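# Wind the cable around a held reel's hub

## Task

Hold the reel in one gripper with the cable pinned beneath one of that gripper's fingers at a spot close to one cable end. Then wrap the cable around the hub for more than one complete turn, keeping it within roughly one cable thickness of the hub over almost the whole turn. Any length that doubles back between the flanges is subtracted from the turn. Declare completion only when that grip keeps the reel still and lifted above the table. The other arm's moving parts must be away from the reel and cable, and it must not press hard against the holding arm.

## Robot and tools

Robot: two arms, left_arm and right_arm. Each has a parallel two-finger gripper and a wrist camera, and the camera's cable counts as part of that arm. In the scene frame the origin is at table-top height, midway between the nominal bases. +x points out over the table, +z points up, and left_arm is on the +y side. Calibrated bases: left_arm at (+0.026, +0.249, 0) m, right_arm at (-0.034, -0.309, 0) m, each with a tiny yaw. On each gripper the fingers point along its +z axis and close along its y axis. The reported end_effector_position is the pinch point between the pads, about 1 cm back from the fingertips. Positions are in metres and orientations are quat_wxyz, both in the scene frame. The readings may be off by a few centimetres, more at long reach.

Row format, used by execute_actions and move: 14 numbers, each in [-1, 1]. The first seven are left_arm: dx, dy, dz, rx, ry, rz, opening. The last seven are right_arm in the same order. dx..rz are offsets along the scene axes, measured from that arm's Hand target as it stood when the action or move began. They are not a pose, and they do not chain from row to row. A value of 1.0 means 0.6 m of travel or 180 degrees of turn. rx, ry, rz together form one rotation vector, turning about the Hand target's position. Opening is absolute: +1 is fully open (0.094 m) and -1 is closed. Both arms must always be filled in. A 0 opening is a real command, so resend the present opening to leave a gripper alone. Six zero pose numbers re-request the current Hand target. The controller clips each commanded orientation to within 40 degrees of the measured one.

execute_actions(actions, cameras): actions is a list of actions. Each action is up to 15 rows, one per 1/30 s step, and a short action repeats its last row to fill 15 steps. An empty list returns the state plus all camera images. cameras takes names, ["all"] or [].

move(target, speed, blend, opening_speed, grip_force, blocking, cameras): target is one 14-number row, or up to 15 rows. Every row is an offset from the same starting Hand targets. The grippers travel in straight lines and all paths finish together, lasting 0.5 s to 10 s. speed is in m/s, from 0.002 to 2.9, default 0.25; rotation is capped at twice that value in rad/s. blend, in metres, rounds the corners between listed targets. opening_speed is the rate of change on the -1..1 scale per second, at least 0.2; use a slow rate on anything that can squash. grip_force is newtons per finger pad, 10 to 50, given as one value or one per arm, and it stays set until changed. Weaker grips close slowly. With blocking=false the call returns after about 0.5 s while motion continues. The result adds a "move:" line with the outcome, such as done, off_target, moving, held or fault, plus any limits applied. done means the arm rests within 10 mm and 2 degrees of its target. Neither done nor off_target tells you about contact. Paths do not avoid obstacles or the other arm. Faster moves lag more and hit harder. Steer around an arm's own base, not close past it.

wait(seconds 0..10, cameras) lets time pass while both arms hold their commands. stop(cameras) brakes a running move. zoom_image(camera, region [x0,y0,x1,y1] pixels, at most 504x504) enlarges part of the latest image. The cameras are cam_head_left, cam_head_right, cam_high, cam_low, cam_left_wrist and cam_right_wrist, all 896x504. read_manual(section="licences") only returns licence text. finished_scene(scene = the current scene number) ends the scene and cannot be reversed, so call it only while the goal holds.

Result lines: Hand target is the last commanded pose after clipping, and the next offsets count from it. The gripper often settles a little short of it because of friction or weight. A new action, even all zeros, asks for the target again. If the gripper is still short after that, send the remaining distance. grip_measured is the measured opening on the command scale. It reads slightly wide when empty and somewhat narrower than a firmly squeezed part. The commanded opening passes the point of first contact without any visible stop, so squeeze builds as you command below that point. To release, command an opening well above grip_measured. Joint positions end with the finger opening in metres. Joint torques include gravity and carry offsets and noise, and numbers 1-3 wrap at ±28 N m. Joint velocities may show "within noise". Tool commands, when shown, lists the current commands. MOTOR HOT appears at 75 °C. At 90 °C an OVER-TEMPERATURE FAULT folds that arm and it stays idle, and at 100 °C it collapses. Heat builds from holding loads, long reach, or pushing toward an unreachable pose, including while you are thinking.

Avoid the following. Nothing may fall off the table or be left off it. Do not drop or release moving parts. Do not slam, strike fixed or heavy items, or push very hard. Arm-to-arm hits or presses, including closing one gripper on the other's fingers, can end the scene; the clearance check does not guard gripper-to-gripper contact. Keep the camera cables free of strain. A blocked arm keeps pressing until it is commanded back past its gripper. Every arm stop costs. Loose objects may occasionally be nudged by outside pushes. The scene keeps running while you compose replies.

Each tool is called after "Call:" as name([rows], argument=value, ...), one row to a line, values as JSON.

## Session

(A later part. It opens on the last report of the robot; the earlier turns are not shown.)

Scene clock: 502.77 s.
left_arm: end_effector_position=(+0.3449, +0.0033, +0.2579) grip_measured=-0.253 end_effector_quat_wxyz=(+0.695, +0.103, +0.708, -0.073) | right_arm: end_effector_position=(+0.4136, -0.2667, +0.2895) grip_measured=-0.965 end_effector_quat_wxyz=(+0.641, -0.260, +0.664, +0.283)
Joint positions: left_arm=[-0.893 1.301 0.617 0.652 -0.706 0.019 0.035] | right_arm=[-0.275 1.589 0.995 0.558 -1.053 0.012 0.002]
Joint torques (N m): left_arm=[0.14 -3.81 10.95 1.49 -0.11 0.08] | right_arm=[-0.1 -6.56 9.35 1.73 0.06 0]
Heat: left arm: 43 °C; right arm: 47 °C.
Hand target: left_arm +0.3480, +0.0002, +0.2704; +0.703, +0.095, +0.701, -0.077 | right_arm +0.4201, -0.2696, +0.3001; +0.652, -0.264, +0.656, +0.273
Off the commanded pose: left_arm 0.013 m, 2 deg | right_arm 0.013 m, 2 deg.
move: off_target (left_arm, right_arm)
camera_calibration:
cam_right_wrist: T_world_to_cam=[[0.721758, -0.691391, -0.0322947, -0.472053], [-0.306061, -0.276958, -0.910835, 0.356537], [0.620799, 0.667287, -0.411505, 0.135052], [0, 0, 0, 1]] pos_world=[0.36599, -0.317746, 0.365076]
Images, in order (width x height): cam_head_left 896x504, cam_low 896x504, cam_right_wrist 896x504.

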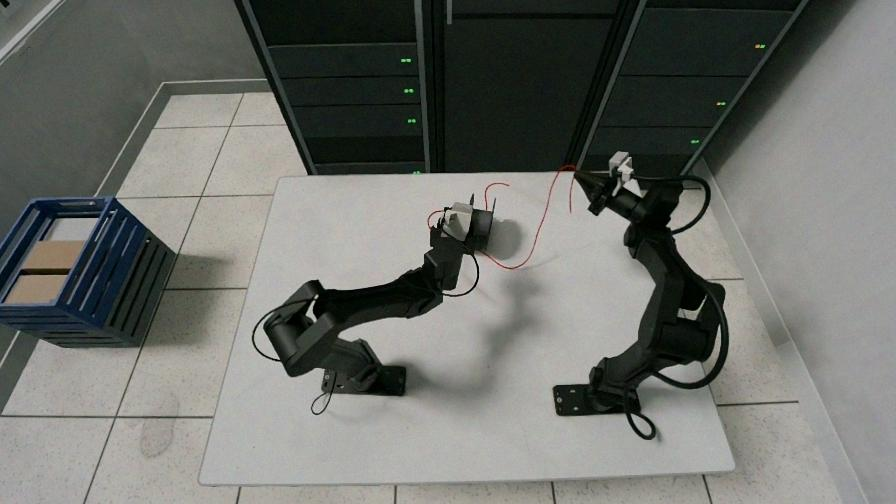

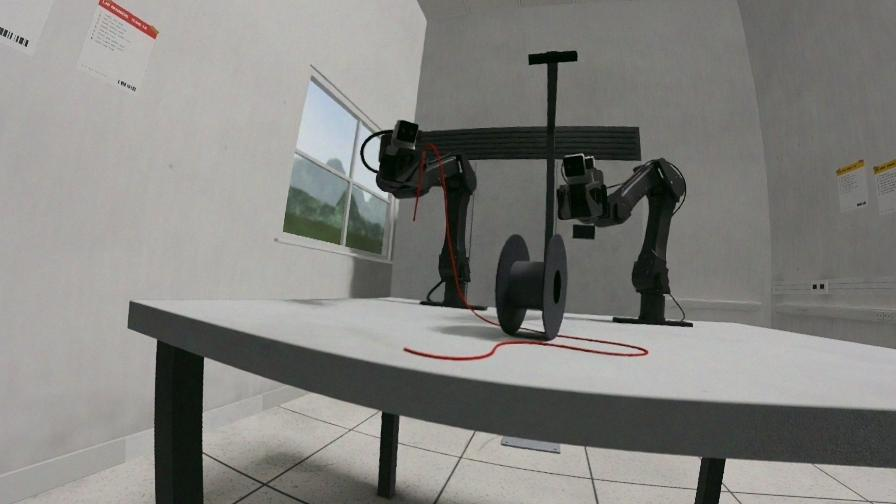

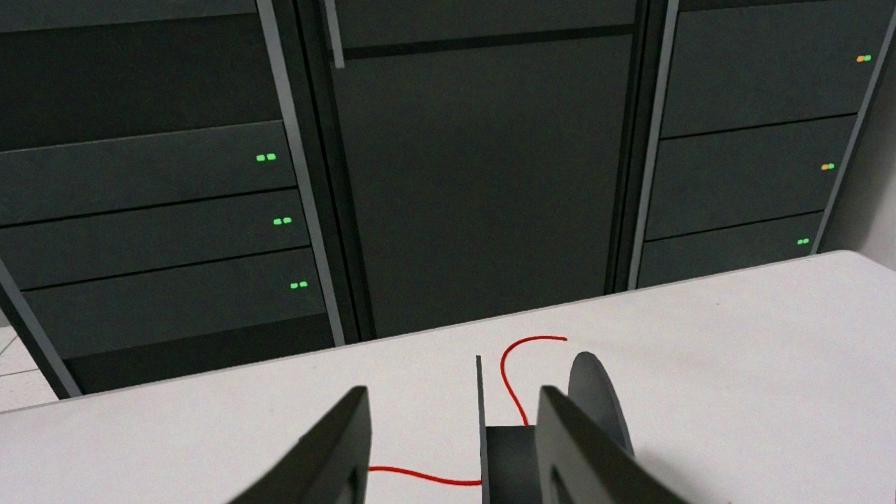

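Call:
execute_actions(actions=[], cameras=["cam_head_left", "cam_low", "cam_right_wrist", "cam_left_wrist"])

Scene clock: 516.47 s.
left_arm: end_effector_position=(+0.3449, +0.0033, +0.2580) grip_measured=-0.253 end_effector_quat_wxyz=(+0.695, +0.103, +0.708, -0.073) | right_arm: end_effector_position=(+0.4136, -0.2667, +0.2895) grip_measured=-0.965 end_effector_quat_wxyz=(+0.641, -0.260, +0.664, +0.283)
Joint positions: left_arm=[-0.893 1.301 0.617 0.652 -0.706 0.019 0.035] | right_arm=[-0.275 1.589 0.995 0.558 -1.053 0.012 0.002]
Joint velocities: within noise
Joint torques (N m): left_arm=[0.05 -3.78 11.06 1.49 -0.08 0.11] | right_arm=[-0.12 -6.58 9.36 1.73 0.06 0]
Heat: left arm: 43 °C; right arm: 47 °C.
Hand target: left_arm +0.3480, +0.0002, +0.2704; +0.703, +0.095, +0.701, -0.077 | right_arm +0.4201, -0.2696, +0.3001; +0.652, -0.264, +0.656, +0.273
Tool commands: left_gripper/opening=-0.25 right_gripper/opening=-1.0
Off the commanded pose: left_arm 0.013 m, 2 deg | right_arm 0.013 m, 2 deg.
camera_calibration:
cam_left_wrist: T_world_to_cam=[[-0.246409, -0.968338, -0.0400554, 0.0993626], [-0.443906, 0.149506, -0.883513, 0.416082], [0.861528, -0.199925, -0.466691, -0.0884796], [0, 0, 0, 1]] pos_world=[0.285413, 0.0163207, 0.330301]
cam_right_wrist: T_world_to_cam=[[0.721758, -0.691391, -0.0322947, -0.472053], [-0.306061, -0.276958, -0.910835, 0.356537], [0.620799, 0.667287, -0.411505, 0.135052], [0, 0, 0, 1]] pos_world=[0.36599, -0.317746, 0.365076]
Images, in order (width x height): cam_head_left 896x504, cam_low 896x504, cam_left_wrist 896x504, cam_right_wrist 896x504.

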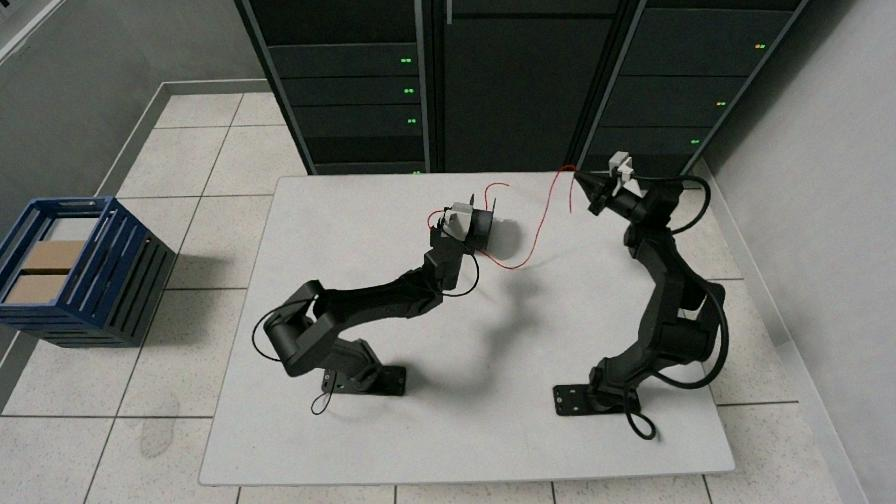

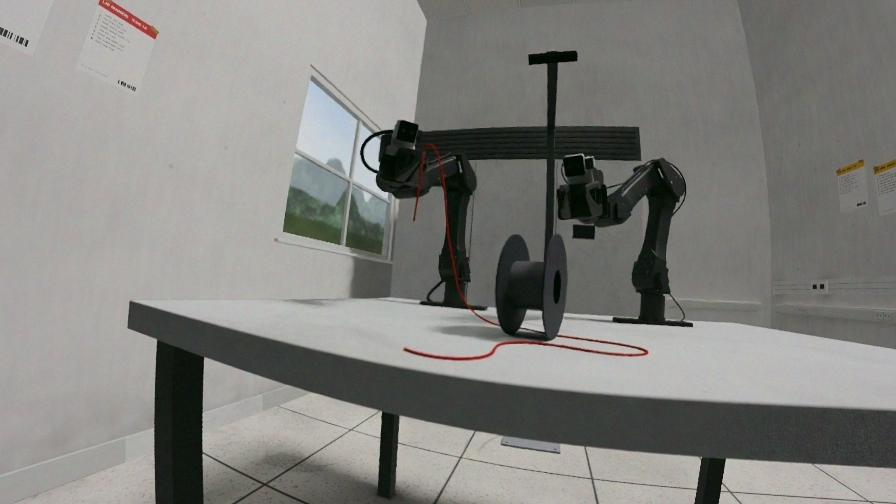

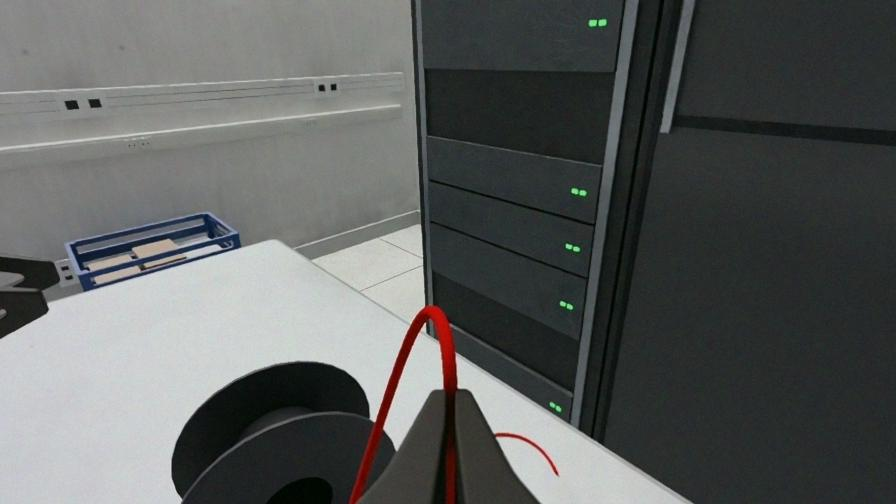

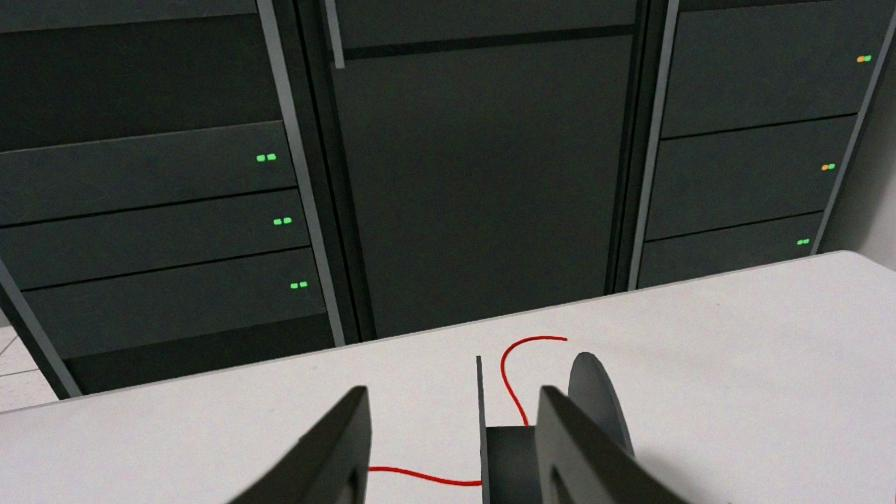

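Call:
move(target=[0.1075,-0.0425,-0.058,0,0,-0.0178,-0.25,0,0,0,0,0,0,-1], speed=0.2, cameras=["cam_left_wrist","cam_right_wrist","cam_low"])

Scene clock: 534.00 s.
left_arm: end_effector_position=(+0.4076, -0.0208, +0.2263) grip_measured=-0.253 end_effector_quat_wxyz=(+0.693, +0.117, +0.706, -0.091) | right_arm: end_effector_position=(+0.4136, -0.2667, +0.2895) grip_measured=-0.965 end_effector_quat_wxyz=(+0.641, -0.260, +0.664, +0.283)
Joint positions: left_arm=[-0.747 1.604 0.726 0.851 -0.514 0.02 0.035] | right_arm=[-0.275 1.589 0.995 0.558 -1.053 0.012 0.002]
Joint torques (N m): left_arm=[0.43 -5.97 10.22 1.53 0.02 0.04] | right_arm=[-0.12 -6.57 9.35 1.74 0.05 0]
Heat: left arm: 43 °C; right arm: 47 °C.
Hand target: left_arm +0.4125, -0.0253, +0.2354; +0.700, +0.114, +0.698, -0.096 | right_arm +0.4201, -0.2696, +0.3001; +0.652, -0.264, +0.656, +0.273
Off the commanded pose: left_arm 0.011 m, 1 deg | right_arm 0.013 m, 2 deg.
move: off_target (left_arm, right_arm)
camera_calibration:
cam_left_wrist: T_world_to_cam=[[-0.291096, -0.956111, -0.0333962, 0.107159], [-0.437002, 0.16394, -0.884394, 0.417164], [0.851054, -0.242849, -0.465545, -0.158983], [0, 0, 0, 1]] pos_world=[0.348798, -0.00454262, 0.298503]
cam_right_wrist: T_world_to_cam=[[0.721758, -0.691391, -0.0322947, -0.472053], [-0.306061, -0.276958, -0.910835, 0.356537], [0.620799, 0.667287, -0.411505, 0.135052], [0, 0, 0, 1]] pos_world=[0.36599, -0.317746, 0.365076]
Images, in order (width x height): cam_low 896x504, cam_left_wrist 896x504, cam_right_wrist 896x504.

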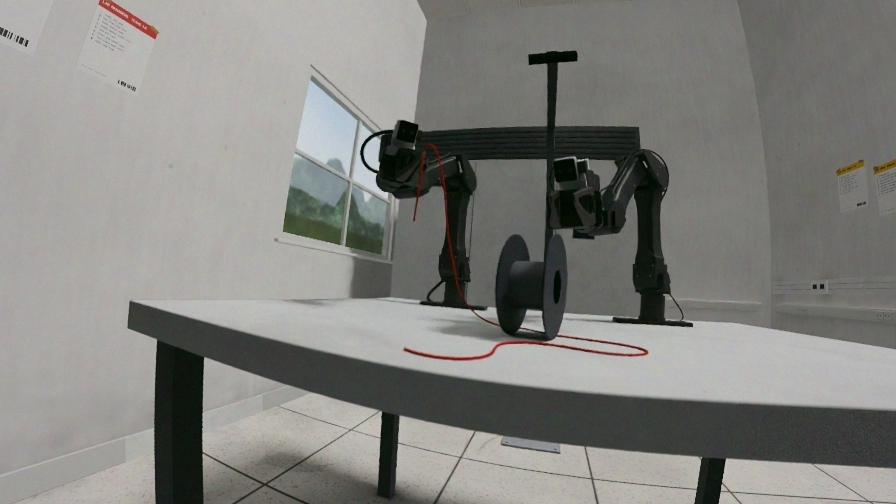

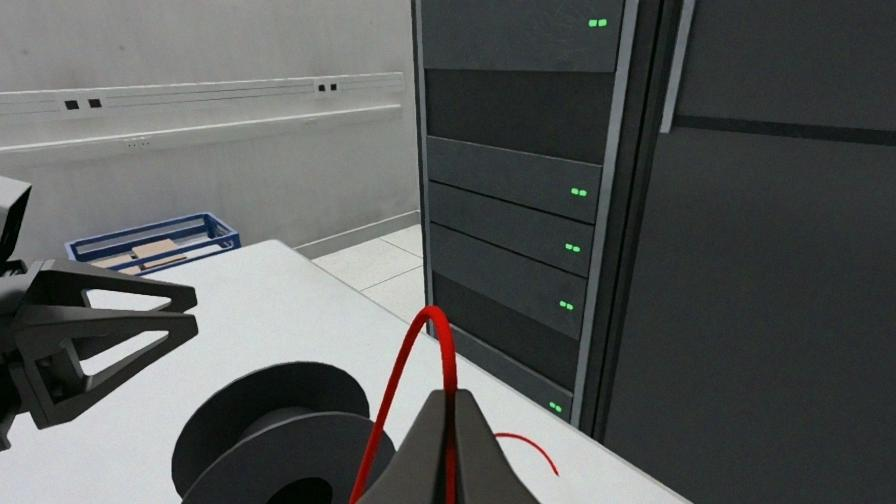

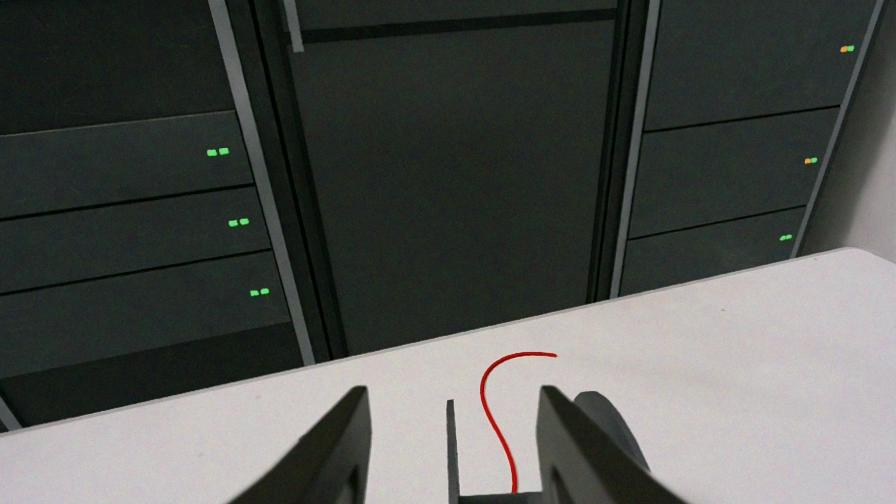

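Call:
move(target=[0.002,0.0,-0.188,0,0,0,-0.25,0,0,0,0,0,0,-1], speed=0.1, cameras=["cam_left_wrist","cam_right_wrist","cam_low"])

Scene clock: 547.10 s.
left_arm: end_effector_position=(+0.4141, -0.0284, +0.1291) grip_measured=-0.253 end_effector_quat_wxyz=(+0.703, +0.110, +0.696, -0.100) | right_arm: end_effector_position=(+0.4136, -0.2667, +0.2895) grip_measured=-0.965 end_effector_quat_wxyz=(+0.641, -0.260, +0.664, +0.283)
Joint positions: left_arm=[-0.747 2.023 0.644 1.387 -0.51 0.02 0.035] | right_arm=[-0.275 1.589 0.995 0.558 -1.053 0.012 0.002]
Joint torques (N m): left_arm=[0.61 -7.31 3.86 1.62 0.06 0.08] | right_arm=[-0.1 -6.54 9.37 1.74 0.06 0]
Heat: left arm: 43 °C; right arm: 47 °C.
Hand target: left_arm +0.4137, -0.0254, +0.1226; +0.700, +0.114, +0.698, -0.096 | right_arm +0.4201, -0.2696, +0.3001; +0.652, -0.264, +0.656, +0.273
Off the commanded pose: left_arm 0.007 m, 1 deg | right_arm 0.013 m, 2 deg.
move: off_target (right_arm)
camera_calibration:
cam_left_wrist: T_world_to_cam=[[-0.29382, -0.955724, -0.0161742, 0.0974446], [-0.414833, 0.142741, -0.898632, 0.327405], [0.861153, -0.257326, -0.438406, -0.219771], [0, 0, 0, 1]] pos_world=[0.353706, -0.0101567, 0.199443]
cam_right_wrist: T_world_to_cam=[[0.721758, -0.691391, -0.0322947, -0.472053], [-0.306061, -0.276958, -0.910835, 0.356537], [0.620799, 0.667287, -0.411505, 0.135052], [0, 0, 0, 1]] pos_world=[0.36599, -0.317746, 0.365076]
Images, in order (width x height): cam_low 896x504, cam_left_wrist 896x504, cam_right_wrist 896x504.

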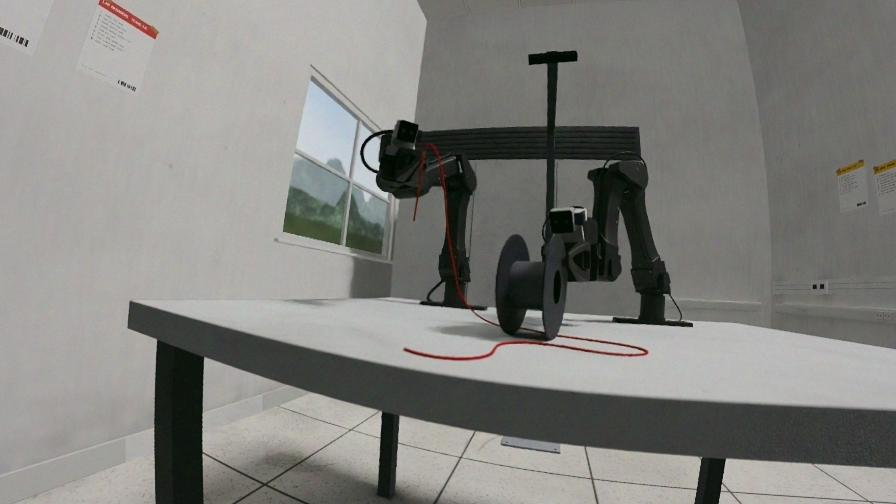

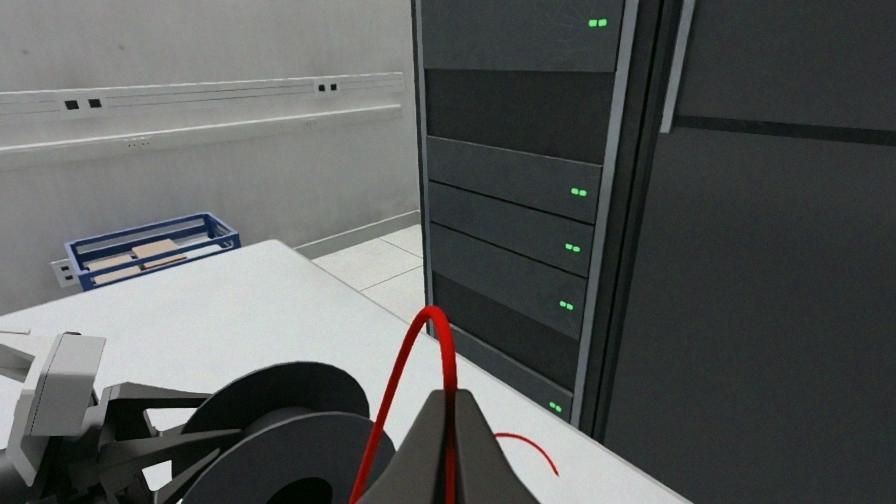

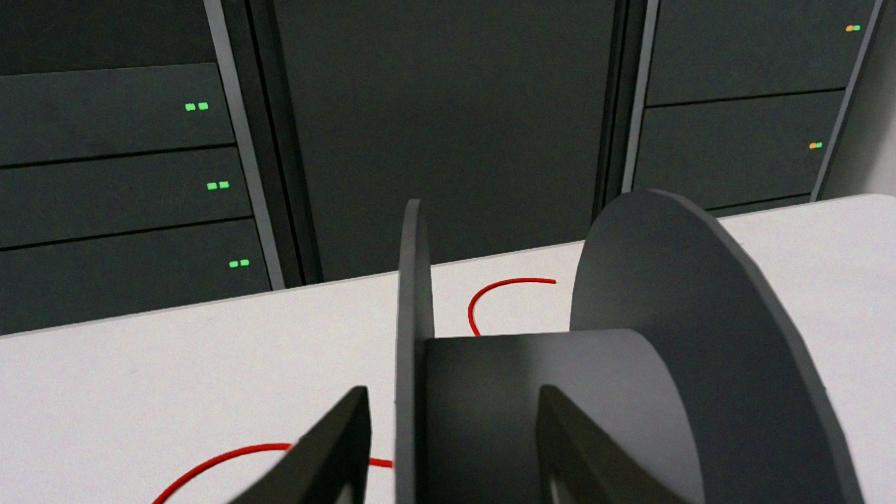

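Call:
move([
  [0,0,-0.021,0,0,0,-0.25,-0.008,0.275,0.033,0,0,0.25,-1],
  [0,0,-0.021,0,0,0,-0.25,-0.015,0.39,0.0167,0,0,0.25,-1],
], speed=0.15, blend=[0.02,0], cameras=["cam_head_left","cam_low","cam_left_wrist","cam_right_wrist"])

Scene clock: 577.90 s.
left_arm: end_effector_position=(+0.4142, -0.0285, +0.1175) grip_measured=-0.253 end_effector_quat_wxyz=(+0.703, +0.110, +0.695, -0.100) | right_arm: end_effector_position=(+0.4031, -0.0347, +0.3070) grip_measured=-0.965 end_effector_quat_wxyz=(+0.489, -0.493, +0.508, +0.510)
Joint positions: left_arm=[-0.747 2.077 0.644 1.442 -0.51 0.02 0.035] | right_arm=[0.198 2.003 1.562 0.431 -1.369 0.027 0.002]
Joint torques (N m): left_arm=[0.85 -7.28 3.6 1.67 0 0.09] | right_arm=[-0.39 -10.03 9.31 1.31 0.06 -0.12]
Heat: left arm: 45 °C; right arm: 47 °C.
Hand target: left_arm +0.4137, -0.0254, +0.1101; +0.700, +0.114, +0.698, -0.096 | right_arm +0.4111, -0.0356, +0.3101; +0.498, -0.495, +0.505, +0.501
Off the commanded pose: left_arm 0.008 m, 1 deg | right_arm 0.009 m, 2 deg.
move: done
camera_calibration:
cam_left_wrist: T_world_to_cam=[[-0.293841, -0.95573, -0.0154212, 0.0971212], [-0.413893, 0.141762, -0.89922, 0.316661], [0.861597, -0.257845, -0.437226, -0.225285], [0, 0, 0, 1]] pos_world=[0.353707, -0.0101572, 0.187745]
cam_right_wrist: T_world_to_cam=[[0.999359, 0.025205, -0.0254036, -0.392695], [-0.0132831, -0.397898, -0.917334, 0.313281], [-0.0332294, 0.917084, -0.397308, 0.261982], [0, 0, 0, 1]] pos_world=[0.405311, -0.105708, 0.381494]
Images, in order (width x height): cam_head_left 896x504, cam_low 896x504, cam_left_wrist 896x504, cam_right_wrist 896x504.

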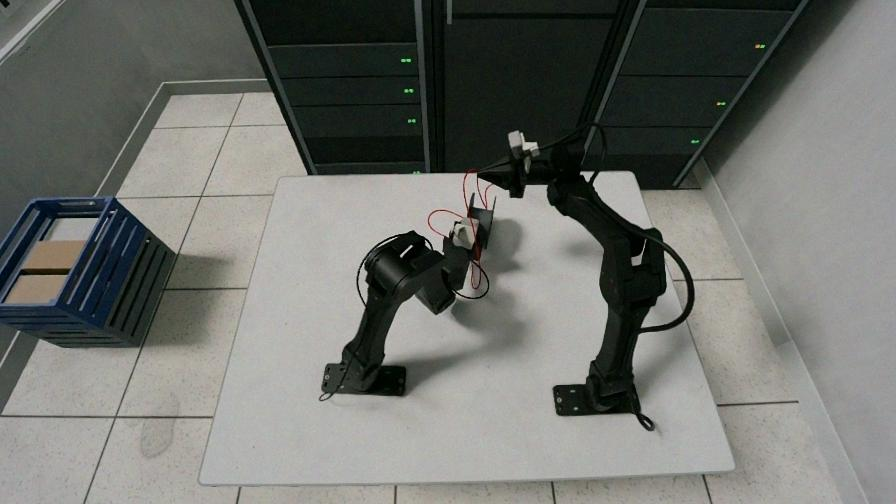

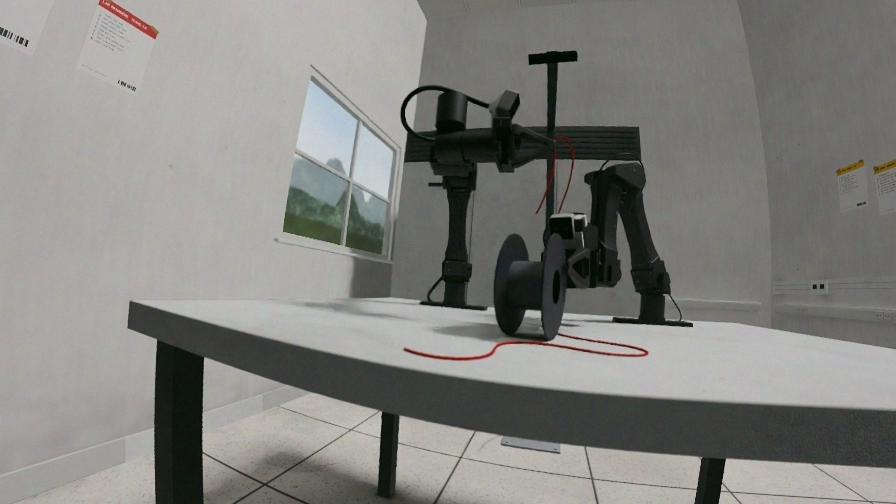

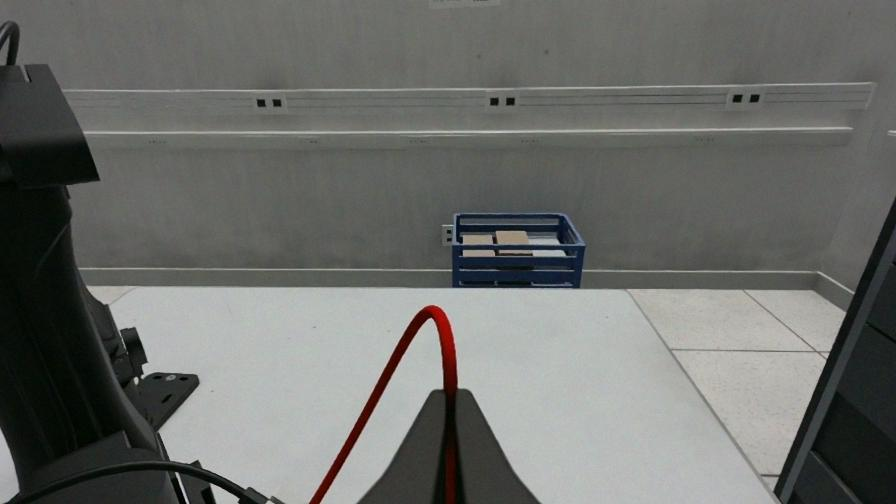

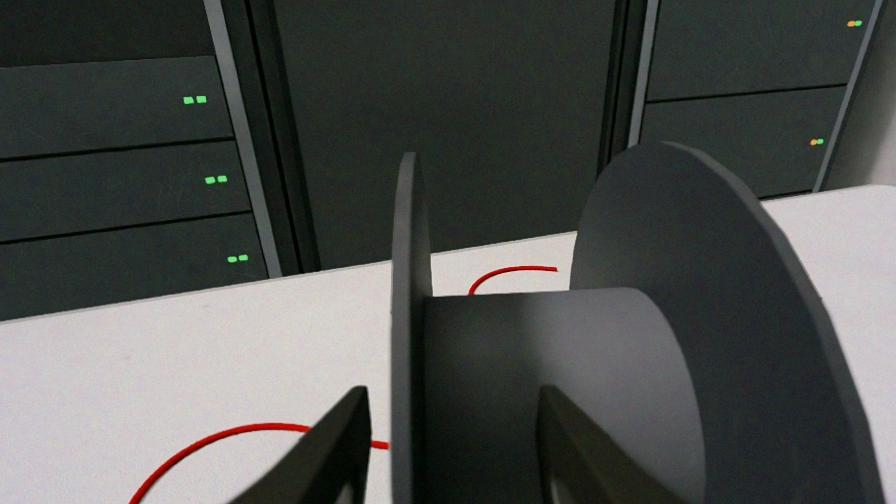

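Call:
move(target=[0,0,0,0,0,0,-0.25,0.0067,0.036,-0.125,0,0,0,-1], speed=0.1, cameras=["cam_head_left","cam_low","cam_left_wrist","cam_right_wrist"])

Call:
zoom_image(camera="cam_low", region=[470, 120, 650, 350])

Scene clock: 593.67 s.
left_arm: end_effector_position=(+0.4142, -0.0285, +0.1175) grip_measured=-0.253 end_effector_quat_wxyz=(+0.703, +0.110, +0.695, -0.100) | right_arm: end_effector_position=(+0.4138, -0.0158, +0.2465) grip_measured=-0.965 end_effector_quat_wxyz=(+0.502, -0.500, +0.498, +0.499)
Joint positions: left_arm=[-0.747 2.077 0.644 1.442 -0.51 0.02 0.035] | right_arm=[0.234 2.124 1.485 0.65 -1.325 0.005 0.002]
Joint torques (N m): left_arm=[0.65 -7.36 3.56 1.64 0.02 0.12] | right_arm=[0.29 -10.95 5.61 1.5 0.09 0.03]
Heat: left arm: 44 °C; right arm: 46 °C.
Hand target: left_arm +0.4137, -0.0254, +0.1101; +0.700, +0.114, +0.698, -0.096 | right_arm +0.4151, -0.0141, +0.2350; +0.498, -0.495, +0.505, +0.501
Off the commanded pose: left_arm 0.008 m, 1 deg | right_arm 0.012 m, 1 deg.
move: off_target (right_arm)
camera_calibration:
cam_left_wrist: T_world_to_cam=[[-0.293841, -0.95573, -0.0154212, 0.0971212], [-0.413893, 0.141762, -0.89922, 0.316661], [0.861597, -0.257845, -0.437226, -0.225285], [0, 0, 0, 1]] pos_world=[0.353707, -0.0101572, 0.187745]
cam_right_wrist: T_world_to_cam=[[0.999703, 0.0176081, 0.0168379, -0.416018], [0.0224103, -0.393497, -0.919053, 0.251195], [-0.00955715, 0.919157, -0.393775, 0.210386], [0, 0, 0, 1]] pos_world=[0.412276, -0.0872082, 0.320711]
Images, in order (width x height): cam_head_left 896x504, cam_low 896x504, cam_left_wrist 896x504, cam_right_wrist 896x504.

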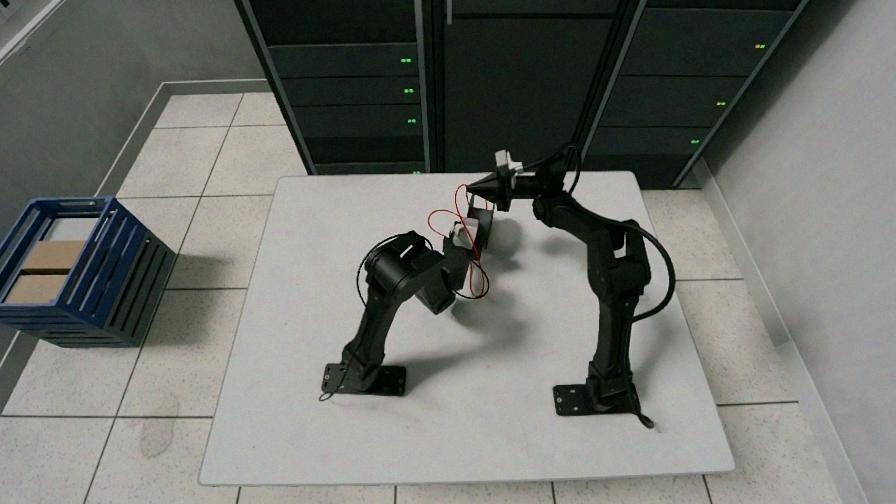

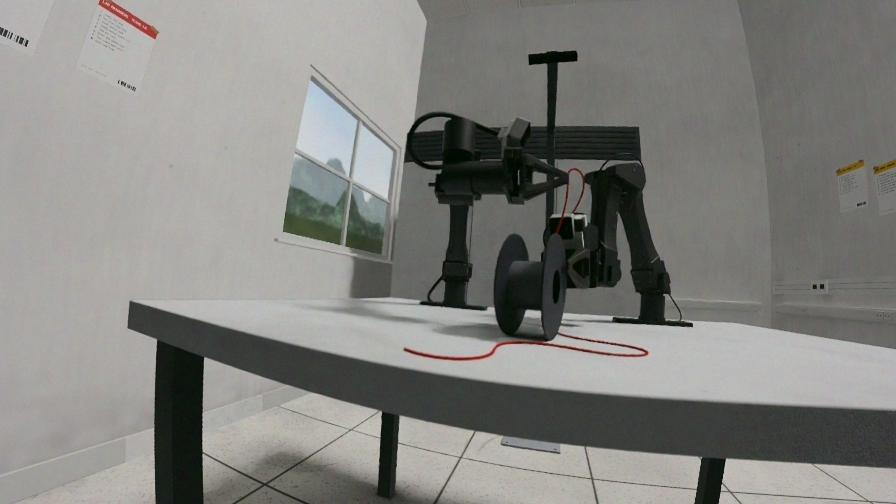

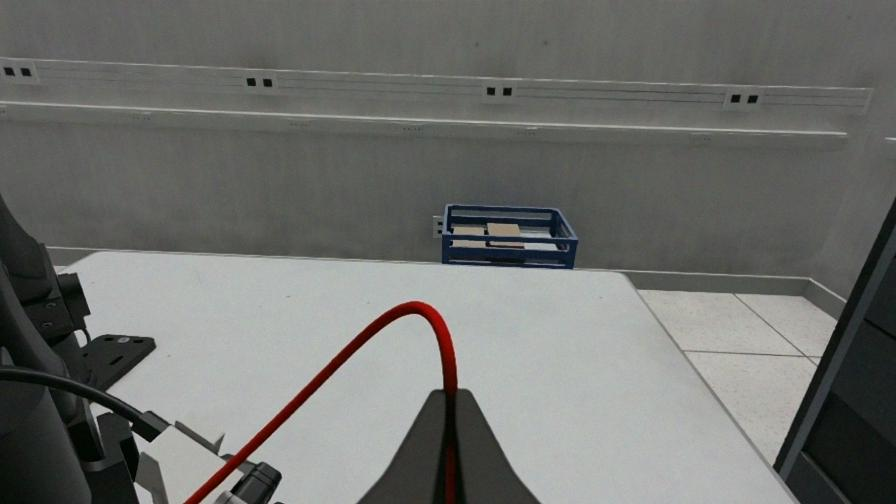

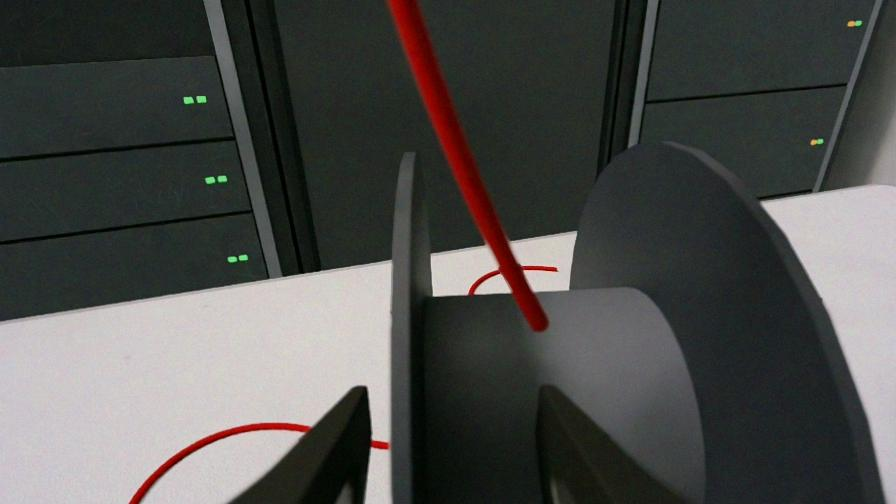

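Scaled by 2.191 from the camera's 896x504 image, which has a finer 1280x720 frame.

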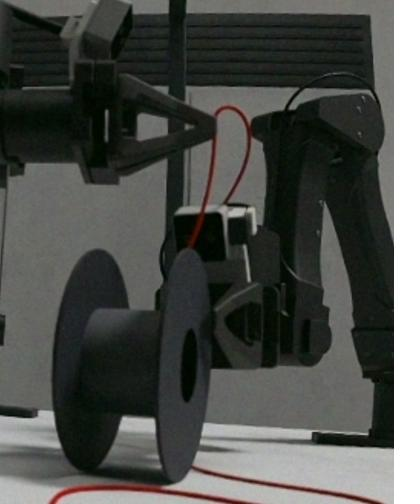

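Call:
move([
  [0,0,0,0,0,0,-0.05,0,0.012,0,0,0,0,-1],
  [0,0,0,0,0,0,-0.05,0,0.012,-0.0725,0,0,0,-1],
], speed=0.05, cameras=["cam_low","cam_left_wrist","cam_right_wrist"])

Scene clock: 618.40 s.
left_arm: end_effector_position=(+0.4141, -0.0288, +0.1176) grip_measured=-0.053 end_effector_quat_wxyz=(+0.703, +0.110, +0.695, -0.101) | right_arm: end_effector_position=(+0.4150, -0.0088, +0.2048) grip_measured=-0.965 end_effector_quat_wxyz=(+0.504, -0.500, +0.498, +0.498)
Joint positions: left_arm=[-0.747 2.077 0.644 1.443 -0.509 0.02 0.044] | right_arm=[0.248 2.206 1.432 0.789 -1.31 0.007 0.002]
Joint torques (N m): left_arm=[0.73 -7.24 3.64 1.63 0.05 0.11] | right_arm=[0.39 -10.99 5.29 1.54 0.08 0]
Heat: left arm: 43 °C; right arm: 46 °C.
Hand target: left_arm +0.4137, -0.0253, +0.1101; +0.700, +0.114, +0.698, -0.096 | right_arm +0.4151, -0.0069, +0.1916; +0.498, -0.495, +0.505, +0.501
Off the commanded pose: left_arm 0.008 m, 1 deg | right_arm 0.013 m, 1 deg.
move: off_target (right_arm)
camera_calibration:
cam_left_wrist: T_world_to_cam=[[-0.295209, -0.955312, -0.0151866, 0.0973442], [-0.413441, 0.142058, -0.899381, 0.316612], [0.861347, -0.259226, -0.436902, -0.225193], [0, 0, 0, 1]] pos_world=[0.353606, -0.0103592, 0.187846]
cam_right_wrist: T_world_to_cam=[[0.999676, 0.0161036, 0.0197014, -0.417231], [0.0244403, -0.3922, -0.919555, 0.214869], [-0.00708129, 0.919739, -0.392466, 0.186248], [0, 0, 0, 1]] pos_world=[0.413163, -0.0803093, 0.2789]
Images, in order (width x height): cam_low 896x504, cam_left_wrist 896x504, cam_right_wrist 896x504.

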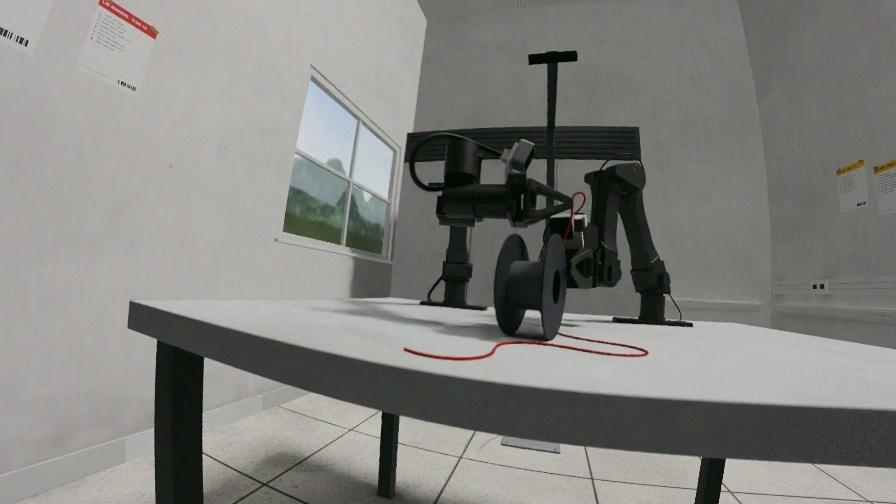

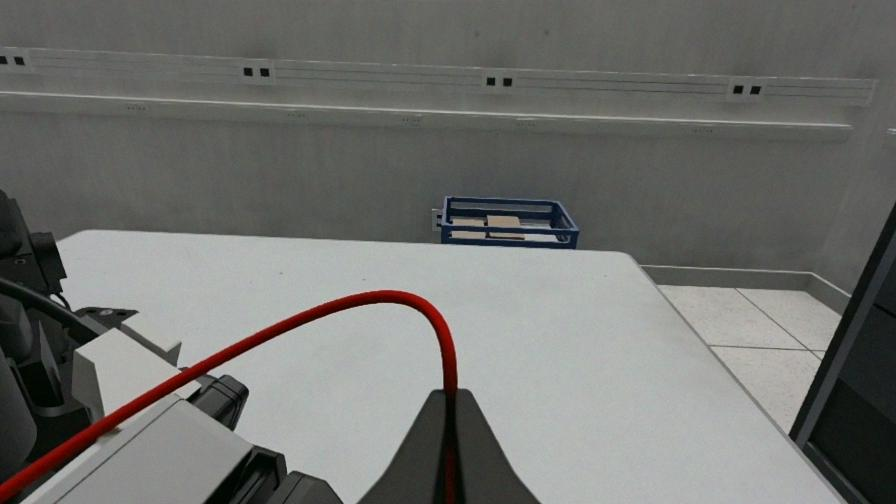

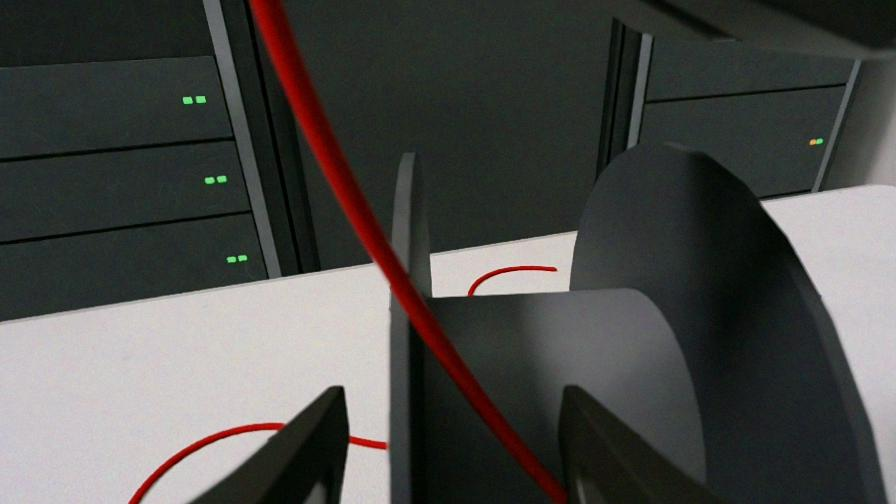

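Call:
move(target=[0,0,0,0,0,0,-1,0,0,0,0,0,0,-1], opening_speed=0.4, speed=0.05, cameras=["cam_low","cam_left_wrist","cam_right_wrist"])

Call:
zoom_image(camera="cam_right_wrist", region=[320, 300, 600, 504])

Scene clock: 638.53 s.
left_arm: end_effector_position=(+0.4149, -0.0277, +0.1186) grip_measured=-0.889 end_effector_quat_wxyz=(+0.704, +0.109, +0.694, -0.101) | right_arm: end_effector_position=(+0.4150, -0.0088, +0.2055) grip_measured=-0.965 end_effector_quat_wxyz=(+0.505, -0.501, +0.496, +0.497)
Joint positions: left_arm=[-0.744 2.077 0.644 1.447 -0.508 0.02 0.005] | right_arm=[0.248 2.206 1.432 0.795 -1.31 0.007 0.002]
Joint torques (N m): left_arm=[0.49 -7.16 3.45 1.62 0.02 0.08] | right_arm=[0.39 -10.96 5.27 1.47 0.08 0.02]
Heat: left arm: 43 °C; right arm: 46 °C.
Hand target: left_arm +0.4138, -0.0253, +0.1101; +0.700, +0.114, +0.698, -0.096 | right_arm +0.4151, -0.0069, +0.1915; +0.498, -0.495, +0.505, +0.501
Off the commanded pose: left_arm 0.009 m, 1 deg | right_arm 0.014 m, 2 deg.
move: off_target (right_arm)
camera_calibration:
cam_left_wrist: T_world_to_cam=[[-0.293001, -0.956021, -0.0132018, 0.0975181], [-0.411137, 0.138447, -0.900999, 0.316779], [0.863202, -0.258566, -0.43362, -0.226361], [0, 0, 0, 1]] pos_world=[0.354208, -0.00915726, 0.18855]
cam_right_wrist: T_world_to_cam=[[0.999562, 0.016042, 0.02487, -0.418231], [0.029163, -0.390856, -0.91999, 0.213657], [-0.0050379, 0.920312, -0.391153, 0.185405], [0, 0, 0, 1]] pos_world=[0.412751, -0.0804126, 0.279485]
Images, in order (width x height): cam_low 896x504, cam_left_wrist 896x504, cam_right_wrist 896x504.

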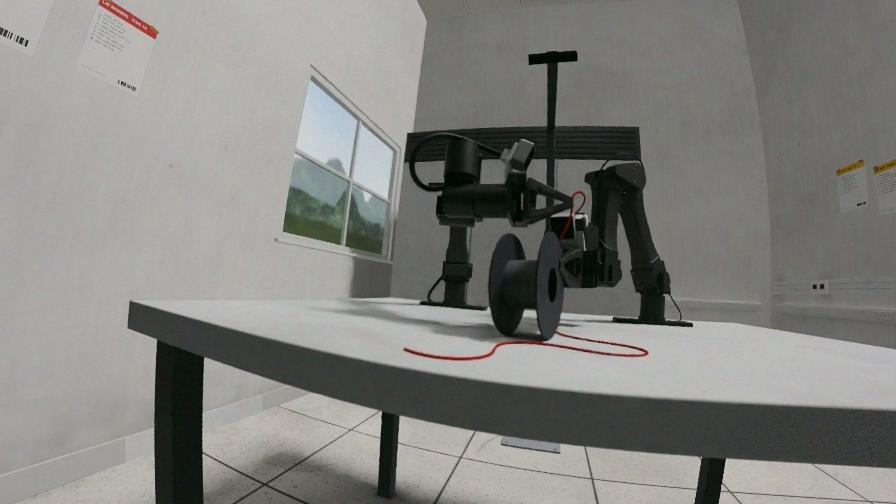

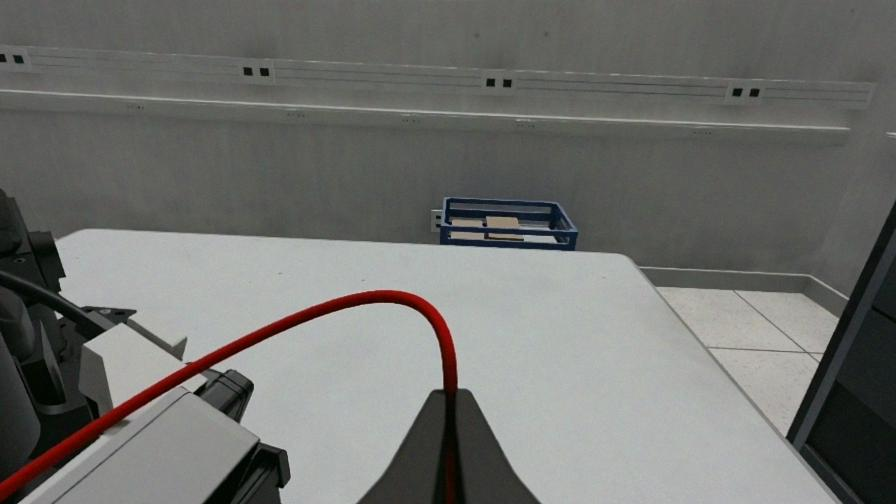

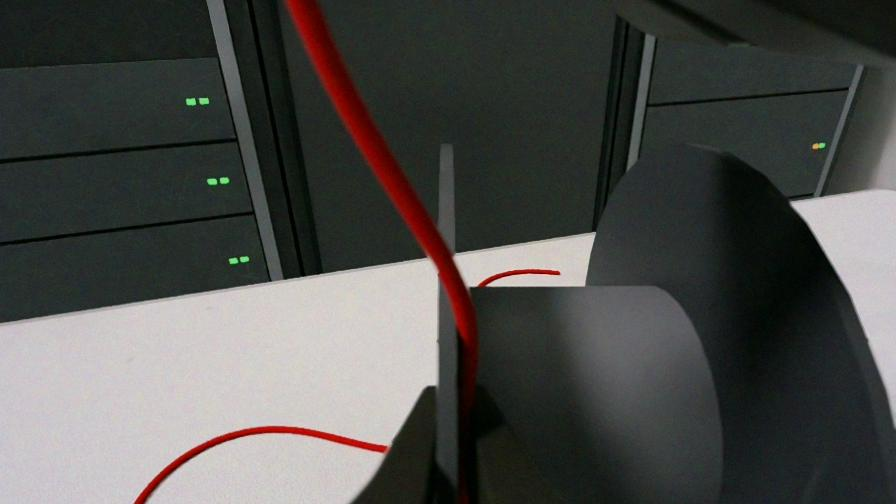

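Scaled by 1.800 from the camera's 896x504 image, which has a finer 1280x720 frame.

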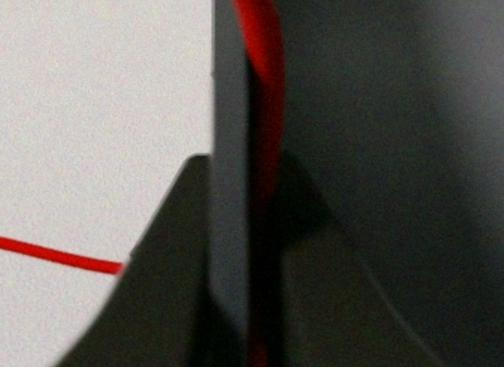

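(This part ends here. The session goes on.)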